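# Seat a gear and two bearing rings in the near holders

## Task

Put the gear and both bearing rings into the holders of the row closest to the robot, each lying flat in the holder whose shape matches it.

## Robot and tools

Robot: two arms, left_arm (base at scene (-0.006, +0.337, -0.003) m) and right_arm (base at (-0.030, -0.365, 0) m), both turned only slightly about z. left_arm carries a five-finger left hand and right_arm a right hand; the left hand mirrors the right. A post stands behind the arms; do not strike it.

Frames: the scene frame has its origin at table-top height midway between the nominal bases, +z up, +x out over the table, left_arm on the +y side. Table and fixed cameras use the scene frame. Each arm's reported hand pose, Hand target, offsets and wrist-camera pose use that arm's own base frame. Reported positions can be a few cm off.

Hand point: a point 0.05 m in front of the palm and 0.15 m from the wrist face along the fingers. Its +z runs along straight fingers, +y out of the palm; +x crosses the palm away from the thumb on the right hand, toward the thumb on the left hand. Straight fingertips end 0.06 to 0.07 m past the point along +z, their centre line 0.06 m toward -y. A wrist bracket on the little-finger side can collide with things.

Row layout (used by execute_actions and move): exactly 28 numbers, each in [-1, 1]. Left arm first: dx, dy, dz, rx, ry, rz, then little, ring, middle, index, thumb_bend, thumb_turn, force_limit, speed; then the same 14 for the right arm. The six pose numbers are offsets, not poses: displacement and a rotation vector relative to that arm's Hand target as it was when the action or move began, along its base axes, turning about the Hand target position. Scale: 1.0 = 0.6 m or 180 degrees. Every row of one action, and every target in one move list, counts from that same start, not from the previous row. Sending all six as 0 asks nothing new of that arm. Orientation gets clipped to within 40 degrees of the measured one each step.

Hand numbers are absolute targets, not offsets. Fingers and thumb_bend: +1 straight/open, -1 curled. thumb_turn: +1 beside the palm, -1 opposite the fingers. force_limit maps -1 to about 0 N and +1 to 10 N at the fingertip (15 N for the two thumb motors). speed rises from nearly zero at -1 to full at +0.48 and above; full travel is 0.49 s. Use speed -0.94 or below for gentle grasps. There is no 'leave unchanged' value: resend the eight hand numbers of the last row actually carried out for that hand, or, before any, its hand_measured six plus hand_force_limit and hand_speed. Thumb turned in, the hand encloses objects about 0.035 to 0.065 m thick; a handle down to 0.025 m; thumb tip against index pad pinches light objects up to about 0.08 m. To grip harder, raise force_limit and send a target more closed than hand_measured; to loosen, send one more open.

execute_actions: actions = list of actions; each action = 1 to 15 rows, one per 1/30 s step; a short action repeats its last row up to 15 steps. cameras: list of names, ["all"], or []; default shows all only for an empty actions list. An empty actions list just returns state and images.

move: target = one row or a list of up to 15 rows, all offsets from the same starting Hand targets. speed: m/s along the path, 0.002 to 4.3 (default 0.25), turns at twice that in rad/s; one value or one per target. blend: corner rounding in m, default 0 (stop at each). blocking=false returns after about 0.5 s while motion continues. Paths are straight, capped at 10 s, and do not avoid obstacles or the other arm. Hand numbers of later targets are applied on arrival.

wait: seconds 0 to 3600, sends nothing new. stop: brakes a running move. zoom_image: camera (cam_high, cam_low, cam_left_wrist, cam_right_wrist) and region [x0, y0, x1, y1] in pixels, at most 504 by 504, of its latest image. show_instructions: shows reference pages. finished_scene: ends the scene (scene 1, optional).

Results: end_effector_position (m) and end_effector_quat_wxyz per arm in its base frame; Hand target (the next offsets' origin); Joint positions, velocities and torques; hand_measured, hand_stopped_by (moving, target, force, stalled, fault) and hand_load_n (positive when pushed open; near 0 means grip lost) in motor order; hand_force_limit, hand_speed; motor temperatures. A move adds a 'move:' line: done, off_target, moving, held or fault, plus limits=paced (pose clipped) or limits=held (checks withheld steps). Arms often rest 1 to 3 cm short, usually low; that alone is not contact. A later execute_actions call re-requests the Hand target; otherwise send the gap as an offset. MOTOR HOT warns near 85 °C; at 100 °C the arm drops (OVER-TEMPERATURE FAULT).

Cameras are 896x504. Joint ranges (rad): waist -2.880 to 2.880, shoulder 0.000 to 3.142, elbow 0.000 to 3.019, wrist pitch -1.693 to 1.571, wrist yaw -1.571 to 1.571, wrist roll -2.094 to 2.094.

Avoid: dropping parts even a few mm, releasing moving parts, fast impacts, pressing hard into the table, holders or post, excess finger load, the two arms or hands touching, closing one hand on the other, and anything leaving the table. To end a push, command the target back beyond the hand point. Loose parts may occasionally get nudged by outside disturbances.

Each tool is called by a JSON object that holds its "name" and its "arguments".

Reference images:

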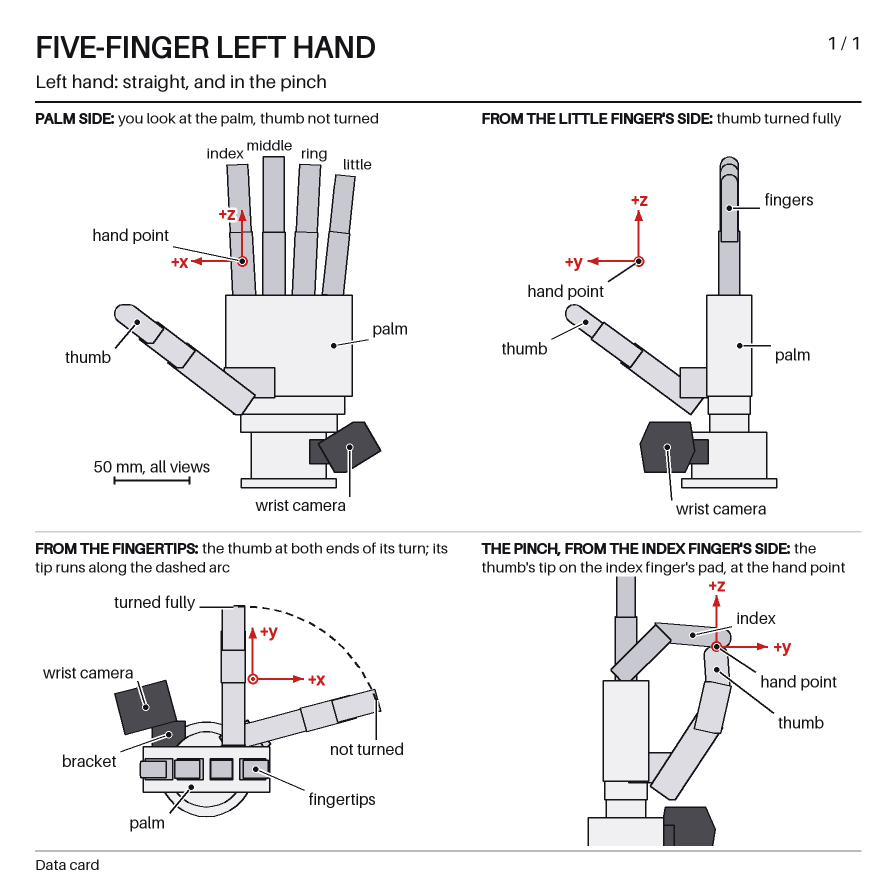

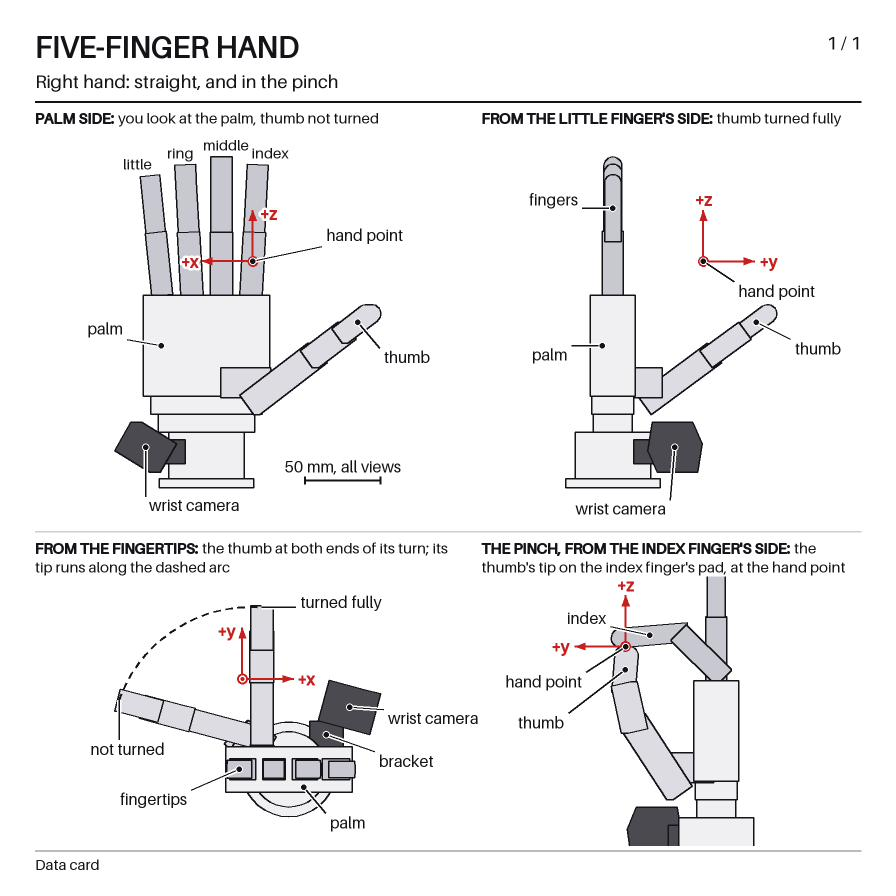

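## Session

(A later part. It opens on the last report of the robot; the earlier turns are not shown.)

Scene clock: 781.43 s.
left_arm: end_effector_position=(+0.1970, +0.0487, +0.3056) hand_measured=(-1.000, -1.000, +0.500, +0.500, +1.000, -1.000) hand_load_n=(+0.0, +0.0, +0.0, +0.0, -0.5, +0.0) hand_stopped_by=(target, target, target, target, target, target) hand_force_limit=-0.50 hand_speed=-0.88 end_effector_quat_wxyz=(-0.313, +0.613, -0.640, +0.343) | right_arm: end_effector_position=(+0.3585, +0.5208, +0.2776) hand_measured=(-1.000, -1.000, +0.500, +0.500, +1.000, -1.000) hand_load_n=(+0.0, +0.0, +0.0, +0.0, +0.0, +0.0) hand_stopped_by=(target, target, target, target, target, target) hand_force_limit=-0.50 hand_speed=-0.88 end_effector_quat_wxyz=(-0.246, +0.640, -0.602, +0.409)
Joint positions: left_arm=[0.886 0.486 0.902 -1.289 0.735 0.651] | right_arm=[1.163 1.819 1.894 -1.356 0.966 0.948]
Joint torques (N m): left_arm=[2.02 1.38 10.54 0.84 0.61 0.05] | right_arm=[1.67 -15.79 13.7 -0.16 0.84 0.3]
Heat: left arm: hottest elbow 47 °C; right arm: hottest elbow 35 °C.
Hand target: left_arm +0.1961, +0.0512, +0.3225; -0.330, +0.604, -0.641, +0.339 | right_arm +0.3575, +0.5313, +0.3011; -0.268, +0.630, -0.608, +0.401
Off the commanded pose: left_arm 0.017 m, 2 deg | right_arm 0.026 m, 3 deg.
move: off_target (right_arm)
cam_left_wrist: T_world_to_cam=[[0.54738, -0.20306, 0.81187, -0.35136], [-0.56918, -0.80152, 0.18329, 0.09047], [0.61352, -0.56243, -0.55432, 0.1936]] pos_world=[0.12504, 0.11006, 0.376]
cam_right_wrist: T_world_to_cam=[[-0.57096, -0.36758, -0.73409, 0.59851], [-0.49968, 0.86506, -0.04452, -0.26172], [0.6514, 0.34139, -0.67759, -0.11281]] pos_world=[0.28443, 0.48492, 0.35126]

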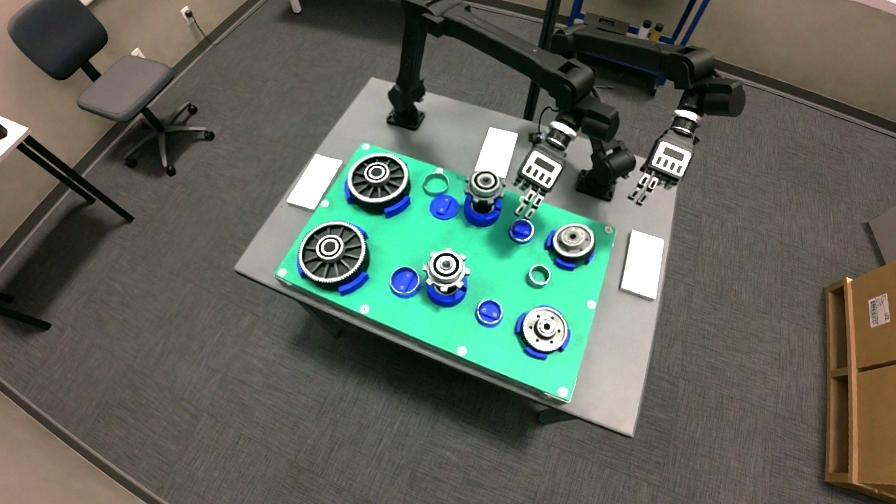

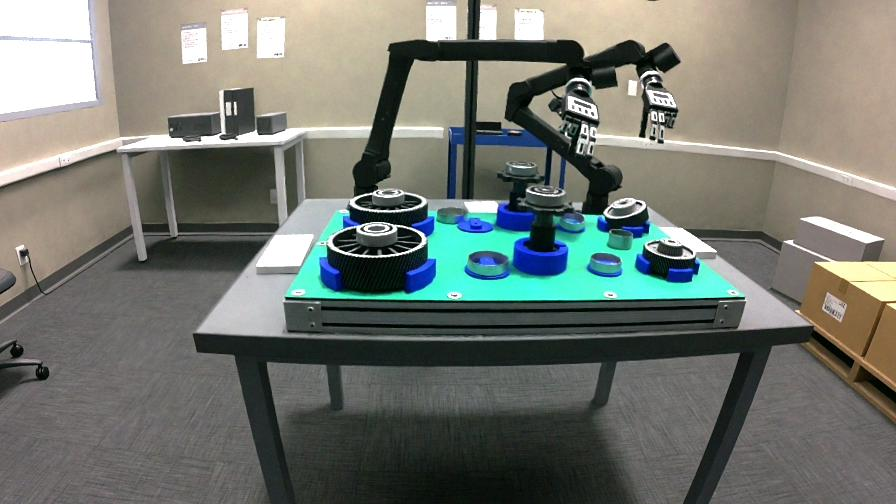

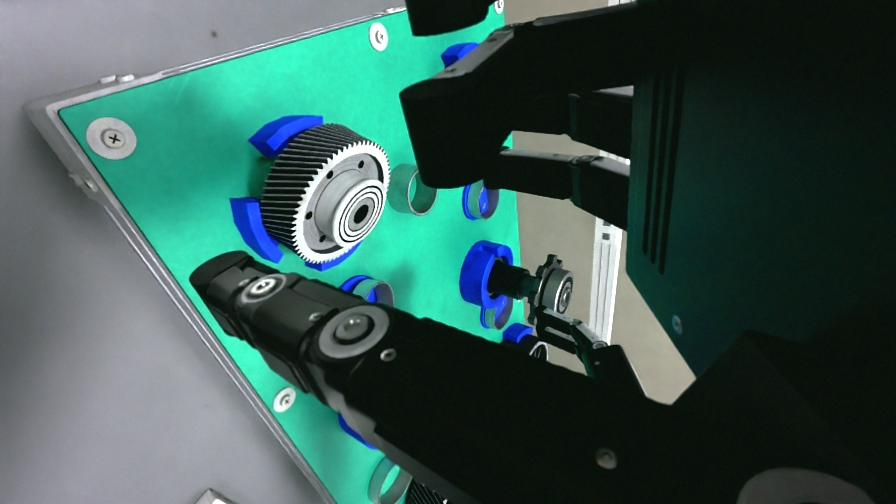

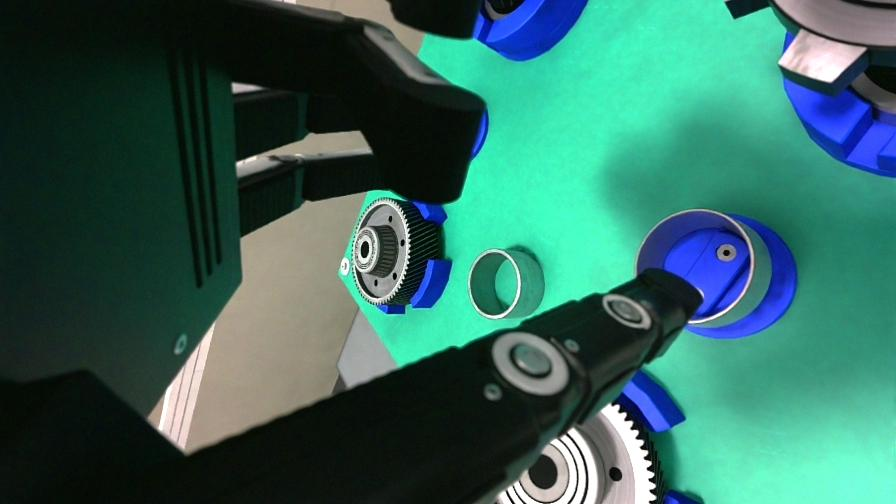

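{"name": "execute_actions", "arguments": {"actions": [[[0,0,0,0,0,0,-1,-1,0.5,0.5,1,1,-0.5,0,0,0,0,0,0,0,-1,-1,0.5,0.5,1.0,1,-0.5,0]]], "cameras": ["all"]}}

{"name": "zoom_image", "arguments": {"camera": "cam_left_wrist", "region": [320, 250, 440, 330]}}

{"name": "zoom_image", "arguments": {"camera": "cam_right_wrist", "region": [600, 180, 840, 360]}}

Scene clock: 819.63 s.
left_arm: end_effector_position=(+0.1969, +0.0487, +0.3056) hand_measured=(-1.000, -1.000, +0.500, +0.500, +1.000, +1.000) hand_load_n=(+0.0, +0.0, +0.0, +0.0, +0.0, +0.0) hand_stopped_by=(target, target, target, target, target, target) hand_force_limit=-0.50 hand_speed=0.00 end_effector_quat_wxyz=(-0.313, +0.612, -0.640, +0.343) | right_arm: end_effector_position=(+0.3585, +0.5208, +0.2776) hand_measured=(-1.000, -1.000, +0.500, +0.500, +1.000, +1.000) hand_load_n=(+0.0, +0.0, +0.0, +0.0, +0.0, +0.0) hand_stopped_by=(target, target, target, target, target, target) hand_force_limit=-0.50 hand_speed=0.00 end_effector_quat_wxyz=(-0.246, +0.640, -0.602, +0.409)
Joint positions: left_arm=[0.886 0.486 0.902 -1.289 0.735 0.652] | right_arm=[1.163 1.819 1.894 -1.356 0.966 0.948]
Joint torques (N m): left_arm=[2.08 1.2 10.78 0.75 0.62 0.08] | right_arm=[1.85 -15.38 13.67 0.12 0.85 0.26]
Heat: left arm: hottest elbow 47 °C; right arm: hottest elbow 37 °C.
Hand target: left_arm +0.1961, +0.0512, +0.3224; -0.330, +0.604, -0.641, +0.339 | right_arm +0.3575, +0.5313, +0.3011; -0.268, +0.630, -0.608, +0.401
Off the commanded pose: left_arm 0.017 m, 2 deg | right_arm 0.026 m, 3 deg.
Step readings (end_effector_position of left_arm | right_arm):
0: (+0.1970, +0.0487, +0.3056) | (+0.3585, +0.5208, +0.2776)
1: (+0.1970, +0.0487, +0.3056) | (+0.3585, +0.5208, +0.2776)
2: (+0.1970, +0.0487, +0.3056) | (+0.3585, +0.5208, +0.2776)
4: (+0.1970, +0.0487, +0.3056) | (+0.3585, +0.5208, +0.2776)
8: (+0.1970, +0.0487, +0.3056) | (+0.3585, +0.5208, +0.2776)
15: (+0.1970, +0.0487, +0.3056) | (+0.3585, +0.5208, +0.2776)
cam_left_wrist: T_world_to_cam=[[0.54723, -0.20377, 0.8118, -0.35124], [-0.56957, -0.80136, 0.18279, 0.09068], [0.6133, -0.5624, -0.55459, 0.19373]] pos_world=[0.12504, 0.11005, 0.376]
cam_right_wrist: T_world_to_cam=[[-0.57096, -0.36758, -0.73409, 0.59851], [-0.49968, 0.86506, -0.04452, -0.26172], [0.6514, 0.34139, -0.67759, -0.11281]] pos_world=[0.28443, 0.48492, 0.35126]

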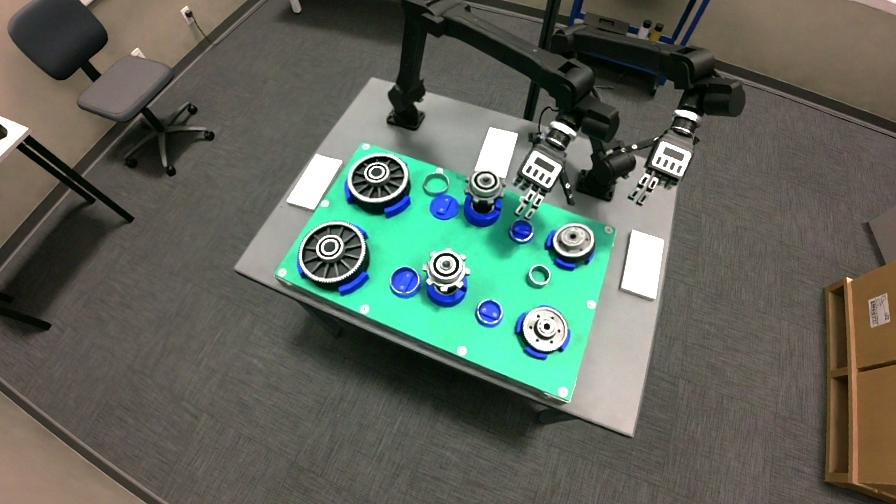

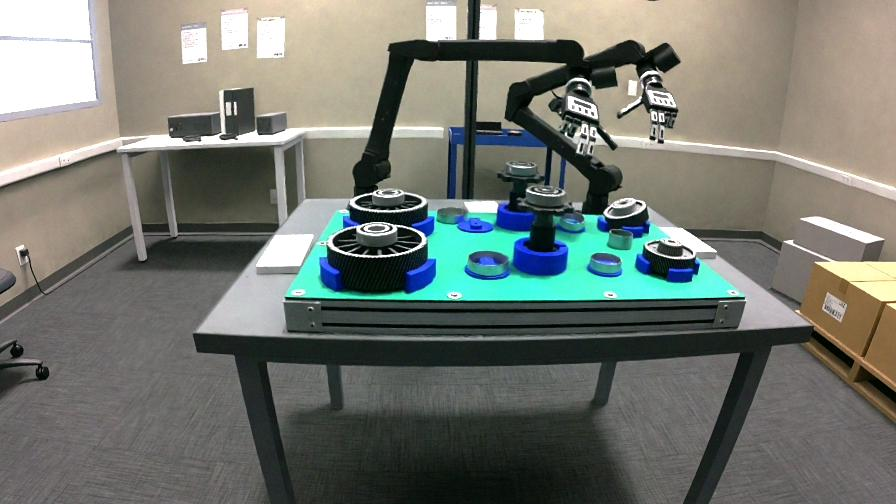

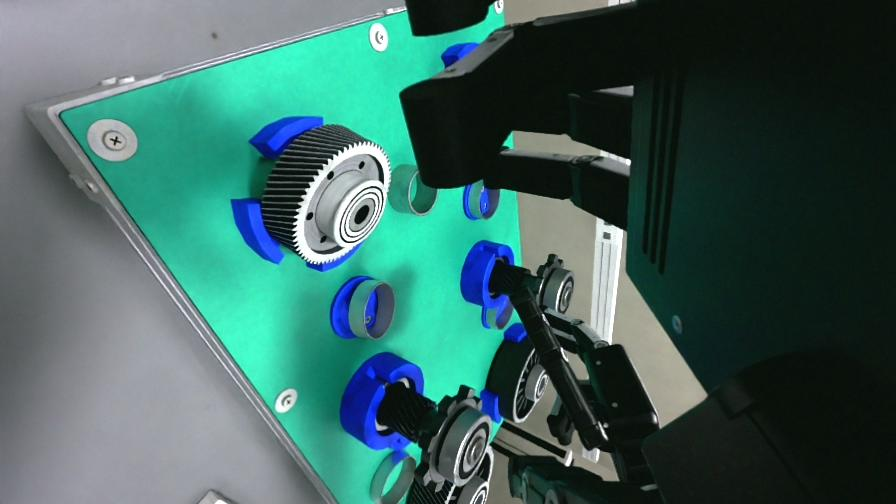

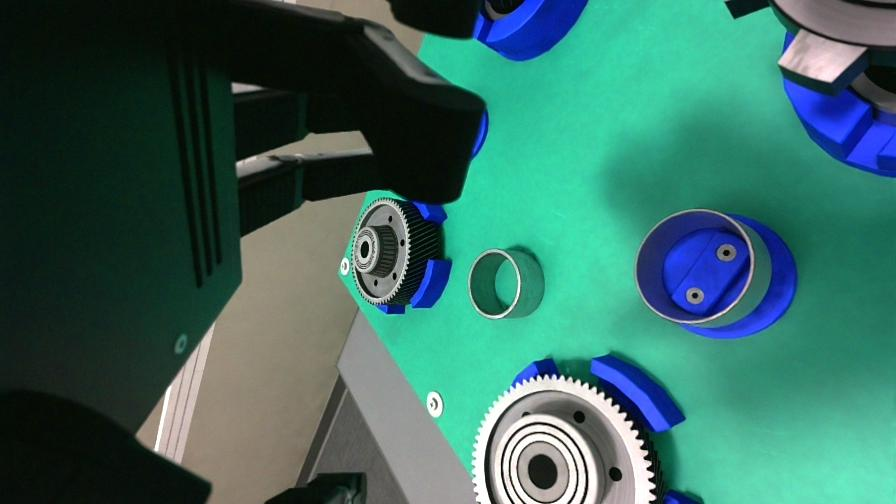

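Scaled by 4.200.

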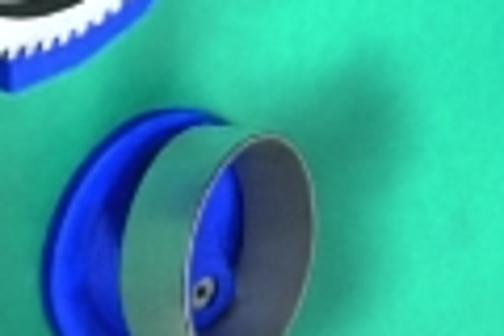

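Scaled by 2.100.

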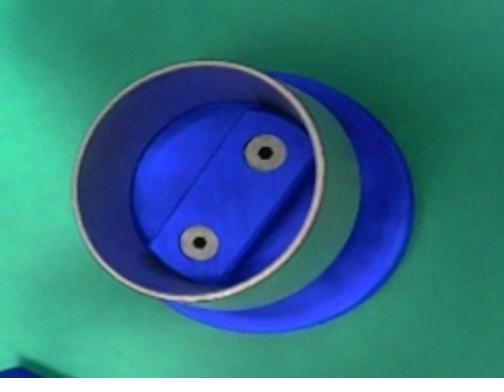

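{"name": "zoom_image", "arguments": {"camera": "cam_left_wrist", "region": [315, 262, 415, 352]}}

{"name": "zoom_image", "arguments": {"camera": "cam_left_wrist", "region": [440, 160, 520, 232]}}

Scaled by 5.040.

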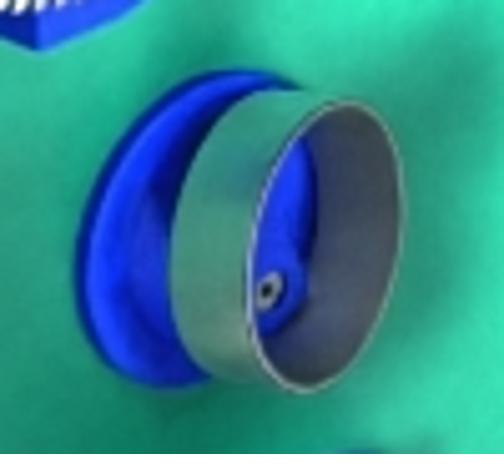

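Scaled by 6.300.

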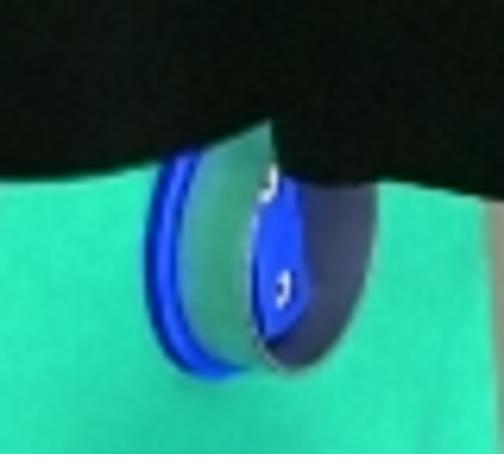

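{"name": "zoom_image", "arguments": {"camera": "cam_right_wrist", "region": [630, 200, 770, 335]}}

Scaled by 3.600.

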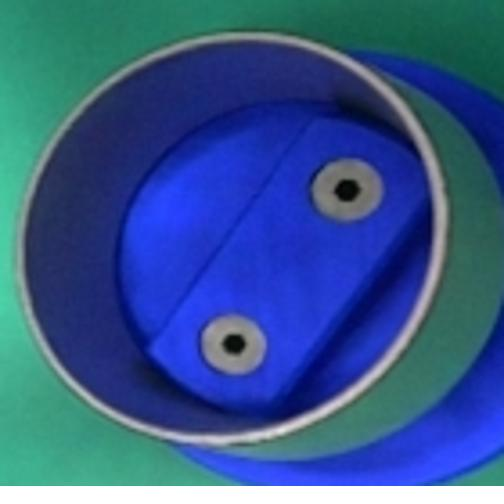

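{"name": "move", "arguments": {"target": [[0,0,0,0,0,0,-1,-1,0.5,0.5,1,-1,-0.5,0,0.0042,0,-0.2,-0.04,0.027,0,-1,-1,0.5,0.5,1.0,-1,-0.5,0],[0,0,0,0,0,0,-1,-1,0.5,0.5,1,-1,-0.5,0,0.0042,0,-0.2333,-0.0517,0.0345,0,-1,-1,0.5,0.5,1.0,-1,-0.5,0]], "speed": [0.12,0.06], "cameras": ["cam_right_wrist"]}}

Scene clock: 854.13 s.
left_arm: end_effector_position=(+0.1970, +0.0487, +0.3056) hand_measured=(-1.000, -1.000, +0.500, +0.500, +1.000, -1.000) hand_load_n=(+0.0, +0.0, +0.0, +0.0, +0.0, +0.0) hand_stopped_by=(target, target, target, target, target, target) hand_force_limit=-0.50 hand_speed=0.00 end_effector_quat_wxyz=(-0.313, +0.612, -0.640, +0.343) | right_arm: end_effector_position=(+0.3574, +0.5320, +0.1616) hand_measured=(-1.000, -1.000, +0.500, +0.500, +1.000, -1.000) hand_load_n=(+0.0, +0.0, +0.0, +0.0, +0.0, +0.0) hand_stopped_by=(target, target, target, target, target, target) hand_force_limit=-0.50 hand_speed=0.00 end_effector_quat_wxyz=(-0.184, +0.672, -0.585, +0.415)
Joint positions: left_arm=[0.886 0.486 0.902 -1.289 0.735 0.653] | right_arm=[1.163 1.952 1.812 -1.282 0.934 0.948]
Joint torques (N m): left_arm=[0.79 0.85 10.77 0.64 0.58 0.03] | right_arm=[0.62 -16.85 9.51 0.02 0.66 0.21]
Heat: left arm: hottest elbow 48 °C; right arm: hottest elbow 38 °C.
Hand target: left_arm +0.1961, +0.0511, +0.3225; -0.330, +0.604, -0.641, +0.339 | right_arm +0.3600, +0.5312, +0.1611; -0.182, +0.671, -0.587, +0.414
Off the commanded pose: left_arm 0.017 m, 2 deg | right_arm 0.003 m, 0 deg.
move: done
cam_right_wrist: T_world_to_cam=[[-0.62643, -0.45206, -0.635, 0.56566], [-0.51199, 0.8529, -0.1021, -0.25685], [0.58775, 0.26116, -0.76573, -0.11487]] pos_world=[0.29035, 0.50478, 0.24501]

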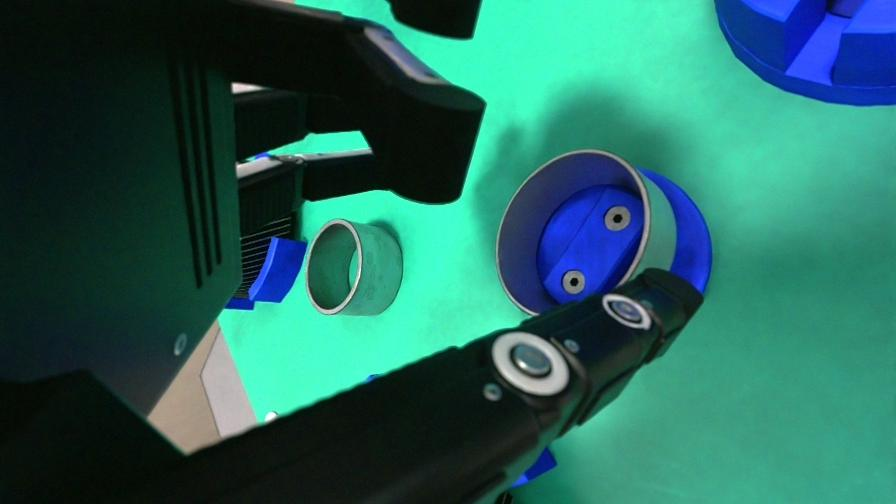

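{"name": "move", "arguments": {"target": [0,0,0,0,0,0,-1,-1,0.5,0.5,1,-1,-0.5,0,0.003,-0.004,-0.0667,-0.013,0.0087,0,-1,-1,0.5,0.5,1.0,-1,-0.5,0], "speed": 0.06, "cameras": ["cam_right_wrist","cam_low"]}}

{"name": "zoom_image", "arguments": {"camera": "cam_low", "region": [553, 200, 603, 240]}}

Scene clock: 857.93 s.
left_arm: end_effector_position=(+0.1970, +0.0487, +0.3056) hand_measured=(-1.000, -1.000, +0.500, +0.500, +1.000, -1.000) hand_load_n=(+0.0, +0.0, +0.0, +0.0, +0.0, +0.0) hand_stopped_by=(target, target, target, target, target, target) hand_force_limit=-0.50 hand_speed=0.00 end_effector_quat_wxyz=(-0.313, +0.612, -0.640, +0.343) | right_arm: end_effector_position=(+0.3575, +0.5308, +0.1244) hand_measured=(-1.000, -1.000, +0.500, +0.500, +1.000, -1.000) hand_load_n=(+0.0, +0.0, +0.0, +0.0, +0.0, +0.5) hand_stopped_by=(target, target, target, target, target, target) hand_force_limit=-0.50 hand_speed=0.00 end_effector_quat_wxyz=(-0.162, +0.681, -0.580, +0.417)
Joint positions: left_arm=[0.886 0.486 0.902 -1.289 0.735 0.653] | right_arm=[1.159 1.998 1.791 -1.261 0.925 0.948]
Joint torques (N m): left_arm=[1.9 0.32 10.77 0.81 0.57 0.08] | right_arm=[0.15 -16.97 8.61 0.49 0.67 0.09]
Heat: left arm: hottest elbow 48 °C; right arm: hottest elbow 37 °C.
Hand target: left_arm +0.1961, +0.0511, +0.3225; -0.330, +0.604, -0.641, +0.339 | right_arm +0.3619, +0.5289, +0.1211; -0.161, +0.680, -0.581, +0.417
Off the commanded pose: left_arm 0.017 m, 2 deg | right_arm 0.006 m, 0 deg.
move: done
cam_right_wrist: T_world_to_cam=[[-0.64412, -0.47466, -0.59984, 0.55549], [-0.51305, 0.84972, -0.12148, -0.25506], [0.56735, 0.2295, -0.79085, -0.11589]] pos_world=[0.29269, 0.50699, 0.21057]
Images, in order (width x height): cam_low 896x504, cam_right_wrist 896x504.

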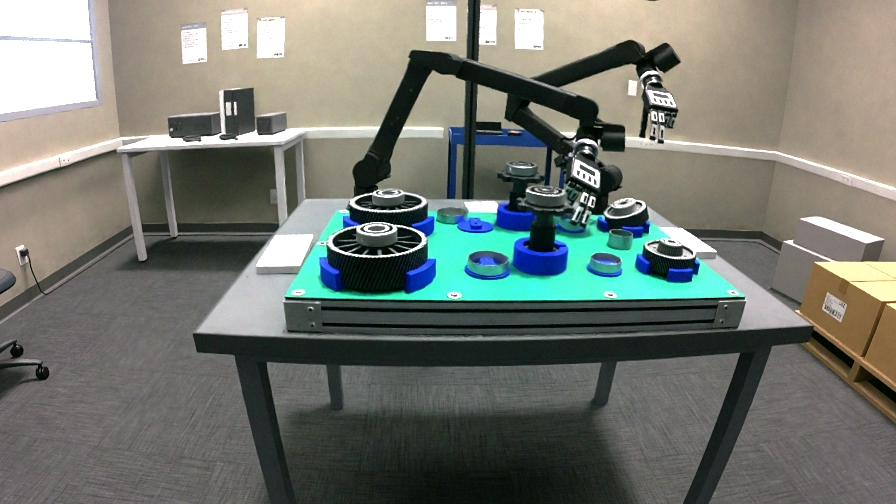

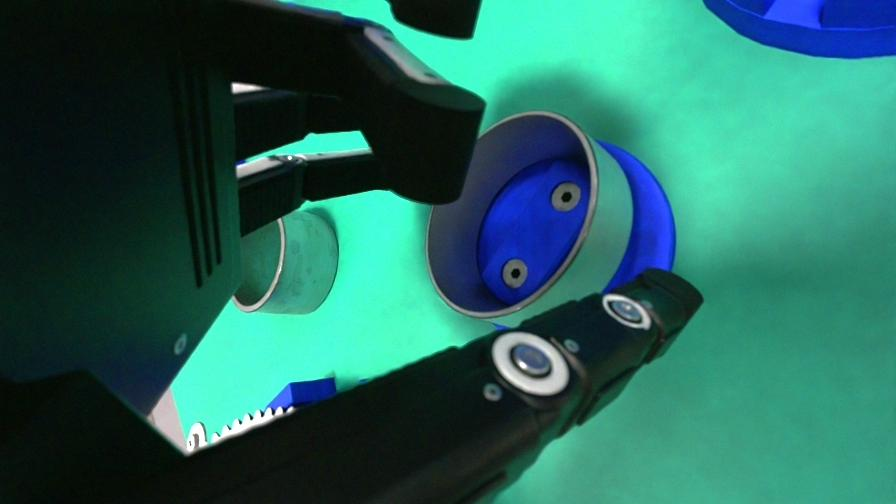

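Scaled by 10.080.

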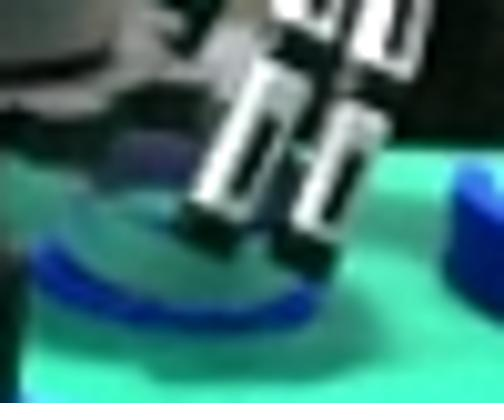

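{"name": "move", "arguments": {"target": [0,0,0,0,0,0,-1,-1,0.5,0.5,1,-1,-0.5,0,0,-0.002,-0.0117,0,0,0,-1,-1,0.5,0.5,1.0,-1,-0.5,0], "speed": 0.04, "cameras": ["cam_right_wrist"]}}

Scene clock: 862.00 s.
left_arm: end_effector_position=(+0.1970, +0.0487, +0.3056) hand_measured=(-1.000, -1.000, +0.500, +0.500, +1.000, -1.000) hand_load_n=(+0.0, +0.0, +0.0, +0.0, +0.0, +0.0) hand_stopped_by=(target, target, target, target, target, target) hand_force_limit=-0.50 hand_speed=0.00 end_effector_quat_wxyz=(-0.313, +0.612, -0.640, +0.343) | right_arm: end_effector_position=(+0.3575, +0.5302, +0.1185) hand_measured=(-1.000, -1.000, +0.500, +0.500, +1.000, -1.000) hand_load_n=(+0.0, +0.0, +0.0, +0.0, +0.0, +0.0) hand_stopped_by=(target, target, target, target, target, target) hand_force_limit=-0.50 hand_speed=0.00 end_effector_quat_wxyz=(-0.164, +0.680, -0.580, +0.417)
Joint positions: left_arm=[0.886 0.486 0.902 -1.289 0.735 0.653] | right_arm=[1.159 1.998 1.775 -1.242 0.925 0.948]
Joint torques (N m): left_arm=[0.91 0.5 10.58 0.77 0.58 0.09] | right_arm=[0.62 -17.26 8.55 0.39 0.7 0.06]
Heat: left arm: hottest elbow 48 °C; right arm: hottest elbow 37 °C.
Hand target: left_arm +0.1961, +0.0511, +0.3225; -0.330, +0.604, -0.641, +0.339 | right_arm +0.3619, +0.5277, +0.1141; -0.161, +0.680, -0.581, +0.417
Off the commanded pose: left_arm 0.017 m, 2 deg | right_arm 0.007 m, 0 deg.
move: done
cam_right_wrist: T_world_to_cam=[[-0.64346, -0.47258, -0.60218, 0.55056], [-0.51255, 0.85028, -0.1196, -0.25604], [0.56855, 0.23169, -0.78935, -0.12218]] pos_world=[0.2925, 0.5062, 0.20447]

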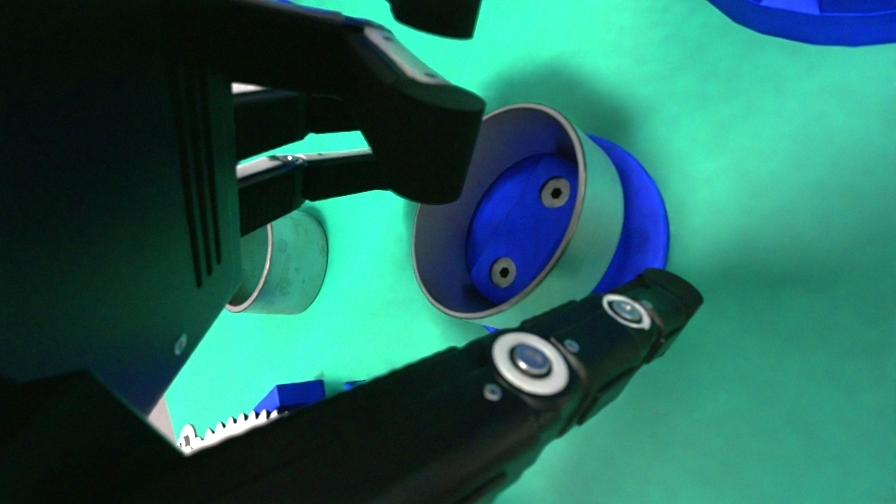

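{"name": "execute_actions", "arguments": {"actions": [[[0,0,0,0,0,0,-1,-1,0.5,0.5,1,-1,-0.5,0,0,0,0,0,0,0,-1,-1,0.2,0.2,1.0,-1,-0.6,-0.88]]], "cameras": ["cam_right_wrist"]}}

{"name": "execute_actions", "arguments": {"actions": [[[0,0,0,0,0,0,-1,-1,0.5,0.5,1,-1,-0.5,0,0,0,0,0,0,0,-1,-1,0.12,0.12,1.0,-1,-0.6,-0.92]]], "cameras": ["cam_right_wrist"]}}

Scene clock: 865.10 s.
left_arm: end_effector_position=(+0.1970, +0.0487, +0.3056) hand_measured=(-1.000, -1.000, +0.500, +0.500, +1.000, -1.000) hand_load_n=(+0.0, +0.0, +0.0, +0.0, +0.0, +0.0) hand_stopped_by=(target, target, target, target, target, target) hand_force_limit=-0.50 hand_speed=0.00 end_effector_quat_wxyz=(-0.313, +0.612, -0.640, +0.343) | right_arm: end_effector_position=(+0.3575, +0.5302, +0.1185) hand_measured=(-1.000, -1.000, +0.200, +0.200, +1.000, -1.000) hand_load_n=(+0.0, +0.0, +0.0, +0.0, +0.0, +0.0) hand_stopped_by=(target, target, target, target, target, target) hand_force_limit=-0.60 hand_speed=-0.88 end_effector_quat_wxyz=(-0.164, +0.680, -0.580, +0.417)
Joint positions: left_arm=[0.886 0.486 0.902 -1.289 0.735 0.653] | right_arm=[1.159 1.998 1.775 -1.242 0.925 0.948]
Joint torques (N m): left_arm=[1.67 0.67 10.76 0.87 0.62 0.07] | right_arm=[0.09 -16.38 8.53 0.53 0.61 0.07]
Heat: left arm: hottest elbow 48 °C; right arm: hottest elbow 37 °C.
Hand target: left_arm +0.1961, +0.0511, +0.3225; -0.330, +0.604, -0.641, +0.339 | right_arm +0.3617, +0.5278, +0.1141; -0.161, +0.680, -0.581, +0.417
Off the commanded pose: left_arm 0.017 m, 2 deg | right_arm 0.007 m, 0 deg.
Step readings (end_effector_position of left_arm | right_arm):
0: (+0.1970, +0.0487, +0.3056) | (+0.3575, +0.5302, +0.1185)
1: (+0.1970, +0.0487, +0.3056) | (+0.3575, +0.5302, +0.1185)
2: (+0.1970, +0.0487, +0.3056) | (+0.3575, +0.5302, +0.1185)
4: (+0.1970, +0.0487, +0.3056) | (+0.3575, +0.5302, +0.1185)
8: (+0.1970, +0.0487, +0.3056) | (+0.3575, +0.5302, +0.1185)
15: (+0.1970, +0.0487, +0.3056) | (+0.3575, +0.5302, +0.1185)
cam_right_wrist: T_world_to_cam=[[-0.64346, -0.47258, -0.60218, 0.55056], [-0.51255, 0.85028, -0.1196, -0.25604], [0.56855, 0.23169, -0.78935, -0.12218]] pos_world=[0.2925, 0.5062, 0.20447]

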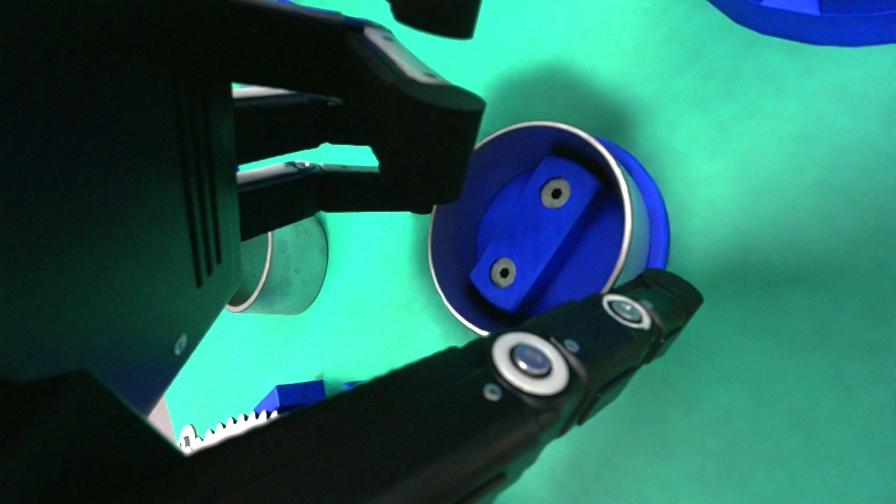

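Scene clock: 865.80 s.
left_arm: end_effector_position=(+0.1970, +0.0487, +0.3056) hand_measured=(-1.000, -1.000, +0.500, +0.500, +1.000, -1.000) hand_load_n=(+0.0, +0.5, +0.0, +0.0, -0.5, +0.0) hand_stopped_by=(target, target, target, target, target, target) hand_force_limit=-0.50 hand_speed=0.00 end_effector_quat_wxyz=(-0.313, +0.612, -0.640, +0.343) | right_arm: end_effector_position=(+0.3577, +0.5301, +0.1185) hand_measured=(-1.000, -1.000, +0.120, +0.120, +1.000, -1.000) hand_load_n=(+0.0, +0.0, +0.0, +0.0, -0.5, +0.0) hand_stopped_by=(target, target, target, target, target, target) hand_force_limit=-0.60 hand_speed=-0.92 end_effector_quat_wxyz=(-0.164, +0.680, -0.581, +0.417)
Joint positions: left_arm=[0.886 0.486 0.902 -1.289 0.735 0.653] | right_arm=[1.158 1.998 1.775 -1.242 0.925 0.948]
Joint torques (N m): left_arm=[2.02 0.26 10.7 0.81 0.57 0.07] | right_arm=[0.44 -16.38 8.47 0.49 0.65 0.14]
Heat: left arm: hottest elbow 48 °C; right arm: hottest elbow 37 °C.
Hand target: left_arm +0.1961, +0.0511, +0.3225; -0.330, +0.604, -0.641, +0.339 | right_arm +0.3619, +0.5277, +0.1141; -0.161, +0.680, -0.581, +0.417
Off the commanded pose: left_arm 0.017 m, 2 deg | right_arm 0.006 m, 0 deg.
Step readings (end_effector_position of left_arm | right_arm):
0: (+0.1970, +0.0487, +0.3056) | (+0.3575, +0.5302, +0.1185)
1: (+0.1970, +0.0487, +0.3056) | (+0.3575, +0.5302, +0.1185)
2: (+0.1970, +0.0487, +0.3056) | (+0.3575, +0.5302, +0.1185)
4: (+0.1970, +0.0487, +0.3056) | (+0.3575, +0.5302, +0.1185)
8: (+0.1970, +0.0487, +0.3056) | (+0.3575, +0.5302, +0.1185)
15: (+0.1970, +0.0487, +0.3056) | (+0.3575, +0.5302, +0.1185)
cam_right_wrist: T_world_to_cam=[[-0.64366, -0.47229, -0.6022, 0.55056], [-0.5122, 0.8505, -0.11957, -0.25607], [0.56864, 0.23149, -0.78934, -0.12219]] pos_world=[0.2927, 0.5061, 0.20447]

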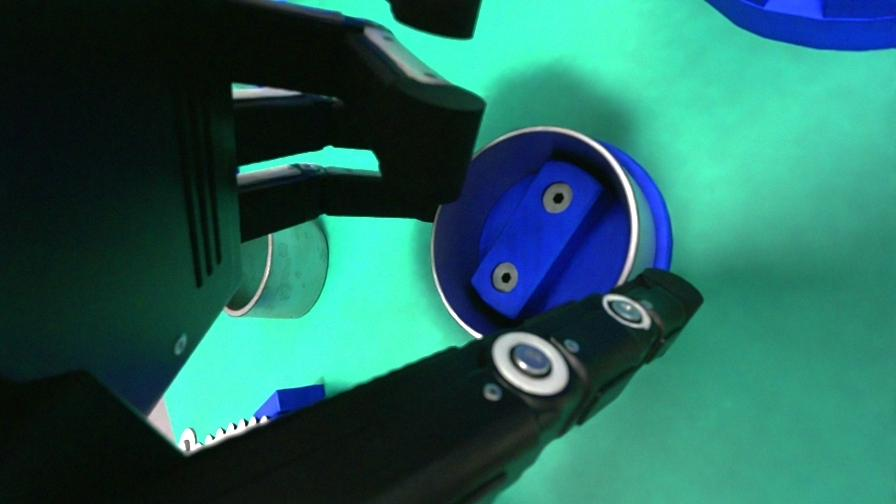

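{"name": "execute_actions", "arguments": {"actions": [[[0,0,0,0,0,0,-1,-1,0.5,0.5,1,-1,-0.5,0,0,0,0,0,0,0,-1,-1,0.5,0.5,1.0,-1,-0.6,-0.85]],[[0,0,0,0,0,0,-1,-1,0.5,0.5,1,-1,-0.5,0,0.0,0.0,0.018,0.0037,-0.0025,0,-1,-1,0.5,0.5,1.0,-1,-0.5,-0.88],[0,0,0,0,0,0,-1,-1,0.5,0.5,1,-1,-0.5,0,0,0,0.036,0.0074,-0.005,0,-1,-1,0.5,0.5,1.0,-1,-0.5,-0.88],[0,0,0,0,0,0,-1,-1,0.5,0.5,1,-1,-0.5,0,0,0,0.054,0.011,-0.0075,0,-1,-1,0.5,0.5,1.0,-1,-0.5,-0.88],[0,0,0,0,0,0,-1,-1,0.5,0.5,1,-1,-0.5,0,0,0,0.072,0.0149,-0.01,0,-1,-1,0.5,0.5,1.0,-1,-0.5,-0.88]]], "cameras": ["cam_right_wrist"]}}

{"name": "zoom_image", "arguments": {"camera": "cam_right_wrist", "region": [400, 100, 720, 360]}}

Scene clock: 869.90 s.
left_arm: end_effector_position=(+0.1970, +0.0487, +0.3056) hand_measured=(-1.000, -1.000, +0.500, +0.500, +1.000, -1.000) hand_load_n=(+0.0, +0.0, +0.0, +0.0, +0.0, +0.0) hand_stopped_by=(target, target, target, target, target, target) hand_force_limit=-0.50 hand_speed=0.00 end_effector_quat_wxyz=(-0.313, +0.612, -0.640, +0.343) | right_arm: end_effector_position=(+0.3580, +0.5287, +0.1451) hand_measured=(-1.000, -1.000, +0.500, +0.500, +1.000, -1.000) hand_load_n=(+0.0, +0.0, +0.0, +0.0, +0.0, +0.0) hand_stopped_by=(target, target, target, target, target, target) hand_force_limit=-0.50 hand_speed=-0.88 end_effector_quat_wxyz=(-0.181, +0.673, -0.586, +0.414)
Joint positions: left_arm=[0.886 0.486 0.902 -1.289 0.735 0.653] | right_arm=[1.158 1.955 1.775 -1.246 0.929 0.948]
Joint torques (N m): left_arm=[1.44 0.67 10.67 0.65 0.61 -0.01] | right_arm=[0.56 -17.2 10.1 -0.31 0.91 0.11]
Heat: left arm: hottest elbow 48 °C; right arm: hottest elbow 37 °C.
Hand target: left_arm +0.1961, +0.0511, +0.3225; -0.330, +0.604, -0.641, +0.339 | right_arm +0.3618, +0.5277, +0.1573; -0.186, +0.669, -0.588, +0.414
Off the commanded pose: left_arm 0.017 m, 2 deg | right_arm 0.013 m, 1 deg.
Step readings (end_effector_position of left_arm | right_arm):
0: (+0.1970, +0.0487, +0.3056) | (+0.3577, +0.5301, +0.1185)
1: (+0.1970, +0.0487, +0.3056) | (+0.3577, +0.5301, +0.1185)
2: (+0.1970, +0.0487, +0.3056) | (+0.3577, +0.5301, +0.1185)
4: (+0.1970, +0.0487, +0.3056) | (+0.3577, +0.5301, +0.1185)
8: (+0.1970, +0.0487, +0.3056) | (+0.3577, +0.5301, +0.1185)
15: (+0.1970, +0.0487, +0.3056) | (+0.3577, +0.5301, +0.1185)
16: (+0.1970, +0.0487, +0.3056) | (+0.3577, +0.5301, +0.1185)
17: (+0.1970, +0.0487, +0.3056) | (+0.3577, +0.5301, +0.1185)
19: (+0.1970, +0.0487, +0.3056) | (+0.3578, +0.5298, +0.1205)
23: (+0.1970, +0.0487, +0.3056) | (+0.3580, +0.5292, +0.1309)
30: (+0.1970, +0.0487, +0.3056) | (+0.3580, +0.5287, +0.1451)
cam_right_wrist: T_world_to_cam=[[-0.6318, -0.45106, -0.63038, 0.55474], [-0.50954, 0.85453, -0.10075, -0.25735], [0.58412, 0.25755, -0.76972, -0.12324]] pos_world=[0.29134, 0.50187, 0.2289]

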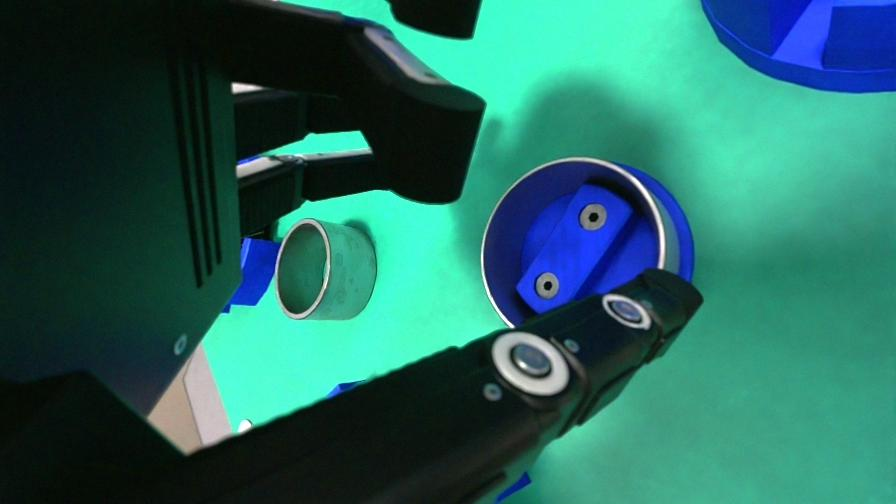

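Scaled by 1.575.

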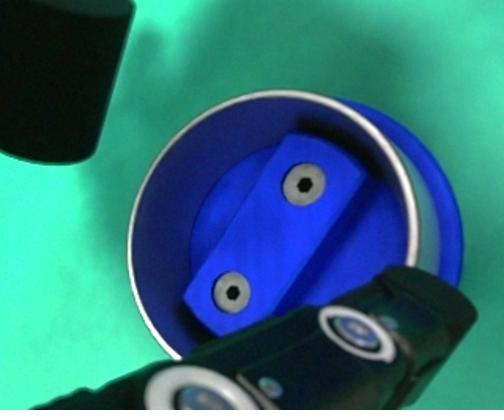

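{"name": "move", "arguments": {"target": [[0,0,0,0,0,0,-1,-1,0.5,0.5,1,-1,-0.5,0,0,-0.0128,0.2545,0.043,-0.0137,0.003,-1,-1,0.5,0.5,1.0,-1,-0.5,0],[0,0,0,0,0,0,-1,-1,0.5,0.5,1,-1,-0.5,0,-0.13,-0.472,0.238,0.1077,-0.0343,0.0083,-1,-1,0.5,0.5,1.0,-1,-0.5,0],[0,0,0,0,0,0,-1,-1,0.5,0.5,1,-1,-0.5,0,-0.13,-0.472,0.038,0.1077,-0.0343,0.0083,-1,-1,0.5,0.5,1.0,-1,-0.5,0]], "speed": 0.16, "blend": [0.03,0.03,0], "cameras": ["all"]}}

Scene clock: 882.87 s.
left_arm: end_effector_position=(+0.1970, +0.0487, +0.3056) hand_measured=(-1.000, -1.000, +0.500, +0.500, +1.000, -1.000) hand_load_n=(+0.0, +0.5, +0.0, +0.0, +0.0, +0.0) hand_stopped_by=(target, target, target, target, target, target) hand_force_limit=-0.50 hand_speed=0.00 end_effector_quat_wxyz=(-0.313, +0.612, -0.640, +0.343) | right_arm: end_effector_position=(+0.2805, +0.2444, +0.1790) hand_measured=(-1.000, -1.000, +0.500, +0.500, +1.000, -1.000) hand_load_n=(+0.0, +0.0, +0.0, +0.0, +0.0, +0.0) hand_stopped_by=(target, target, target, target, target, target) hand_force_limit=-0.50 hand_speed=0.00 end_effector_quat_wxyz=(-0.330, +0.614, -0.631, +0.341)
Joint positions: left_arm=[0.886 0.486 0.902 -1.289 0.735 0.653] | right_arm=[0.967 0.912 0.706 -0.675 0.777 0.702]
Joint torques (N m): left_arm=[1.67 0.91 10.66 0.72 0.6 0.03] | right_arm=[0.73 -3.78 9.98 1.28 0.46 0.05]
Heat: left arm: hottest elbow 48 °C; right arm: hottest elbow 36 °C.
Hand target: left_arm +0.1961, +0.0511, +0.3225; -0.330, +0.604, -0.641, +0.339 | right_arm +0.2838, +0.2446, +0.1802; -0.332, +0.613, -0.630, +0.342
Off the commanded pose: left_arm 0.017 m, 2 deg | right_arm 0.003 m, 0 deg.
move: done
cam_left_wrist: T_world_to_cam=[[0.54691, -0.20453, 0.81183, -0.35113], [-0.57014, -0.80107, 0.18227, 0.09092], [0.61305, -0.56254, -0.55472, 0.19383]] pos_world=[0.12504, 0.11005, 0.376]
cam_right_wrist: T_world_to_cam=[[-0.54489, -0.21109, -0.8115, 0.34834], [-0.52989, 0.83674, 0.13814, -0.08319], [0.64985, 0.50528, -0.56779, -0.09376]] pos_world=[0.20666, 0.19052, 0.24093]

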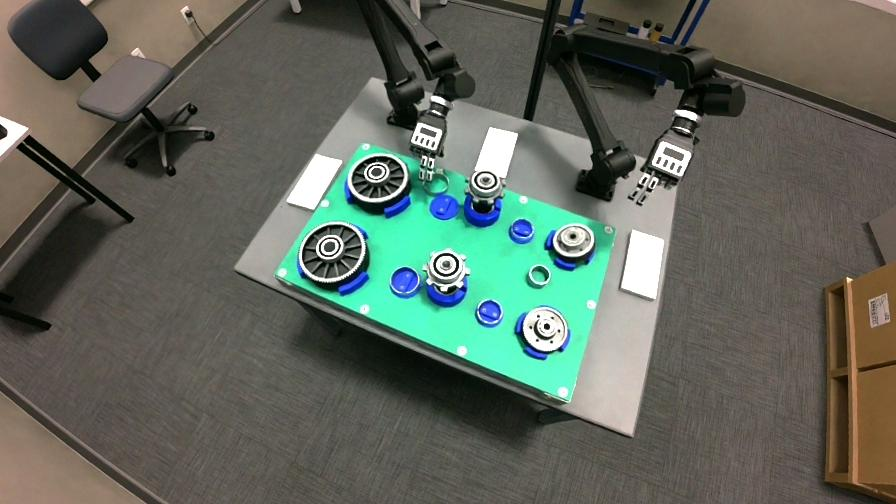

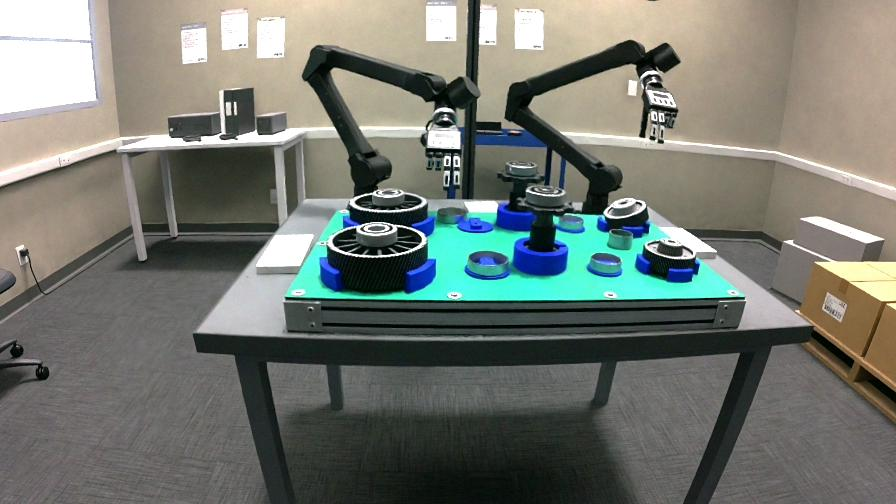

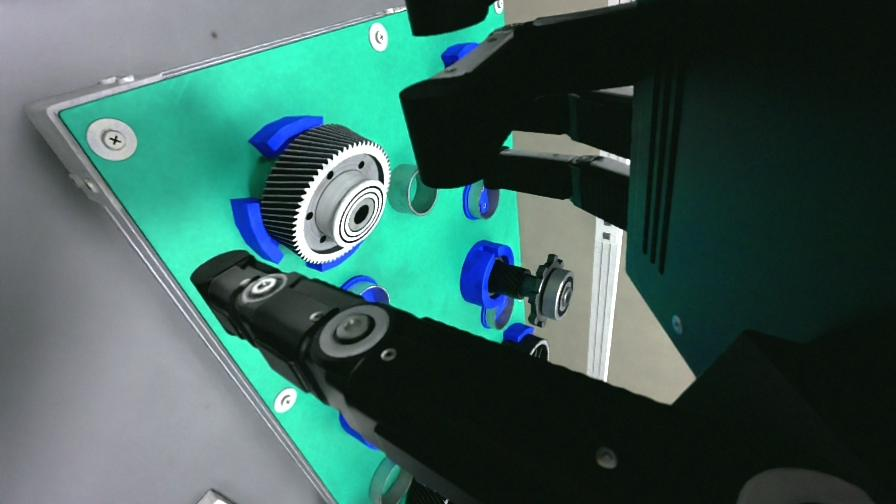

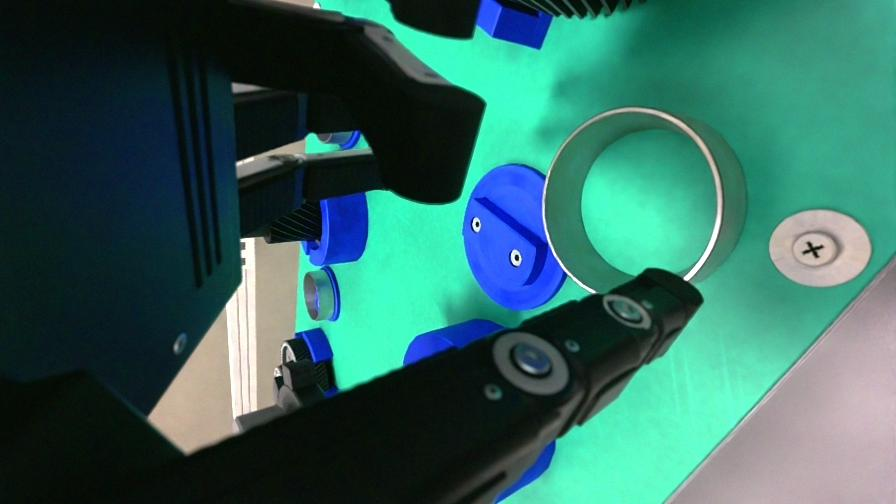

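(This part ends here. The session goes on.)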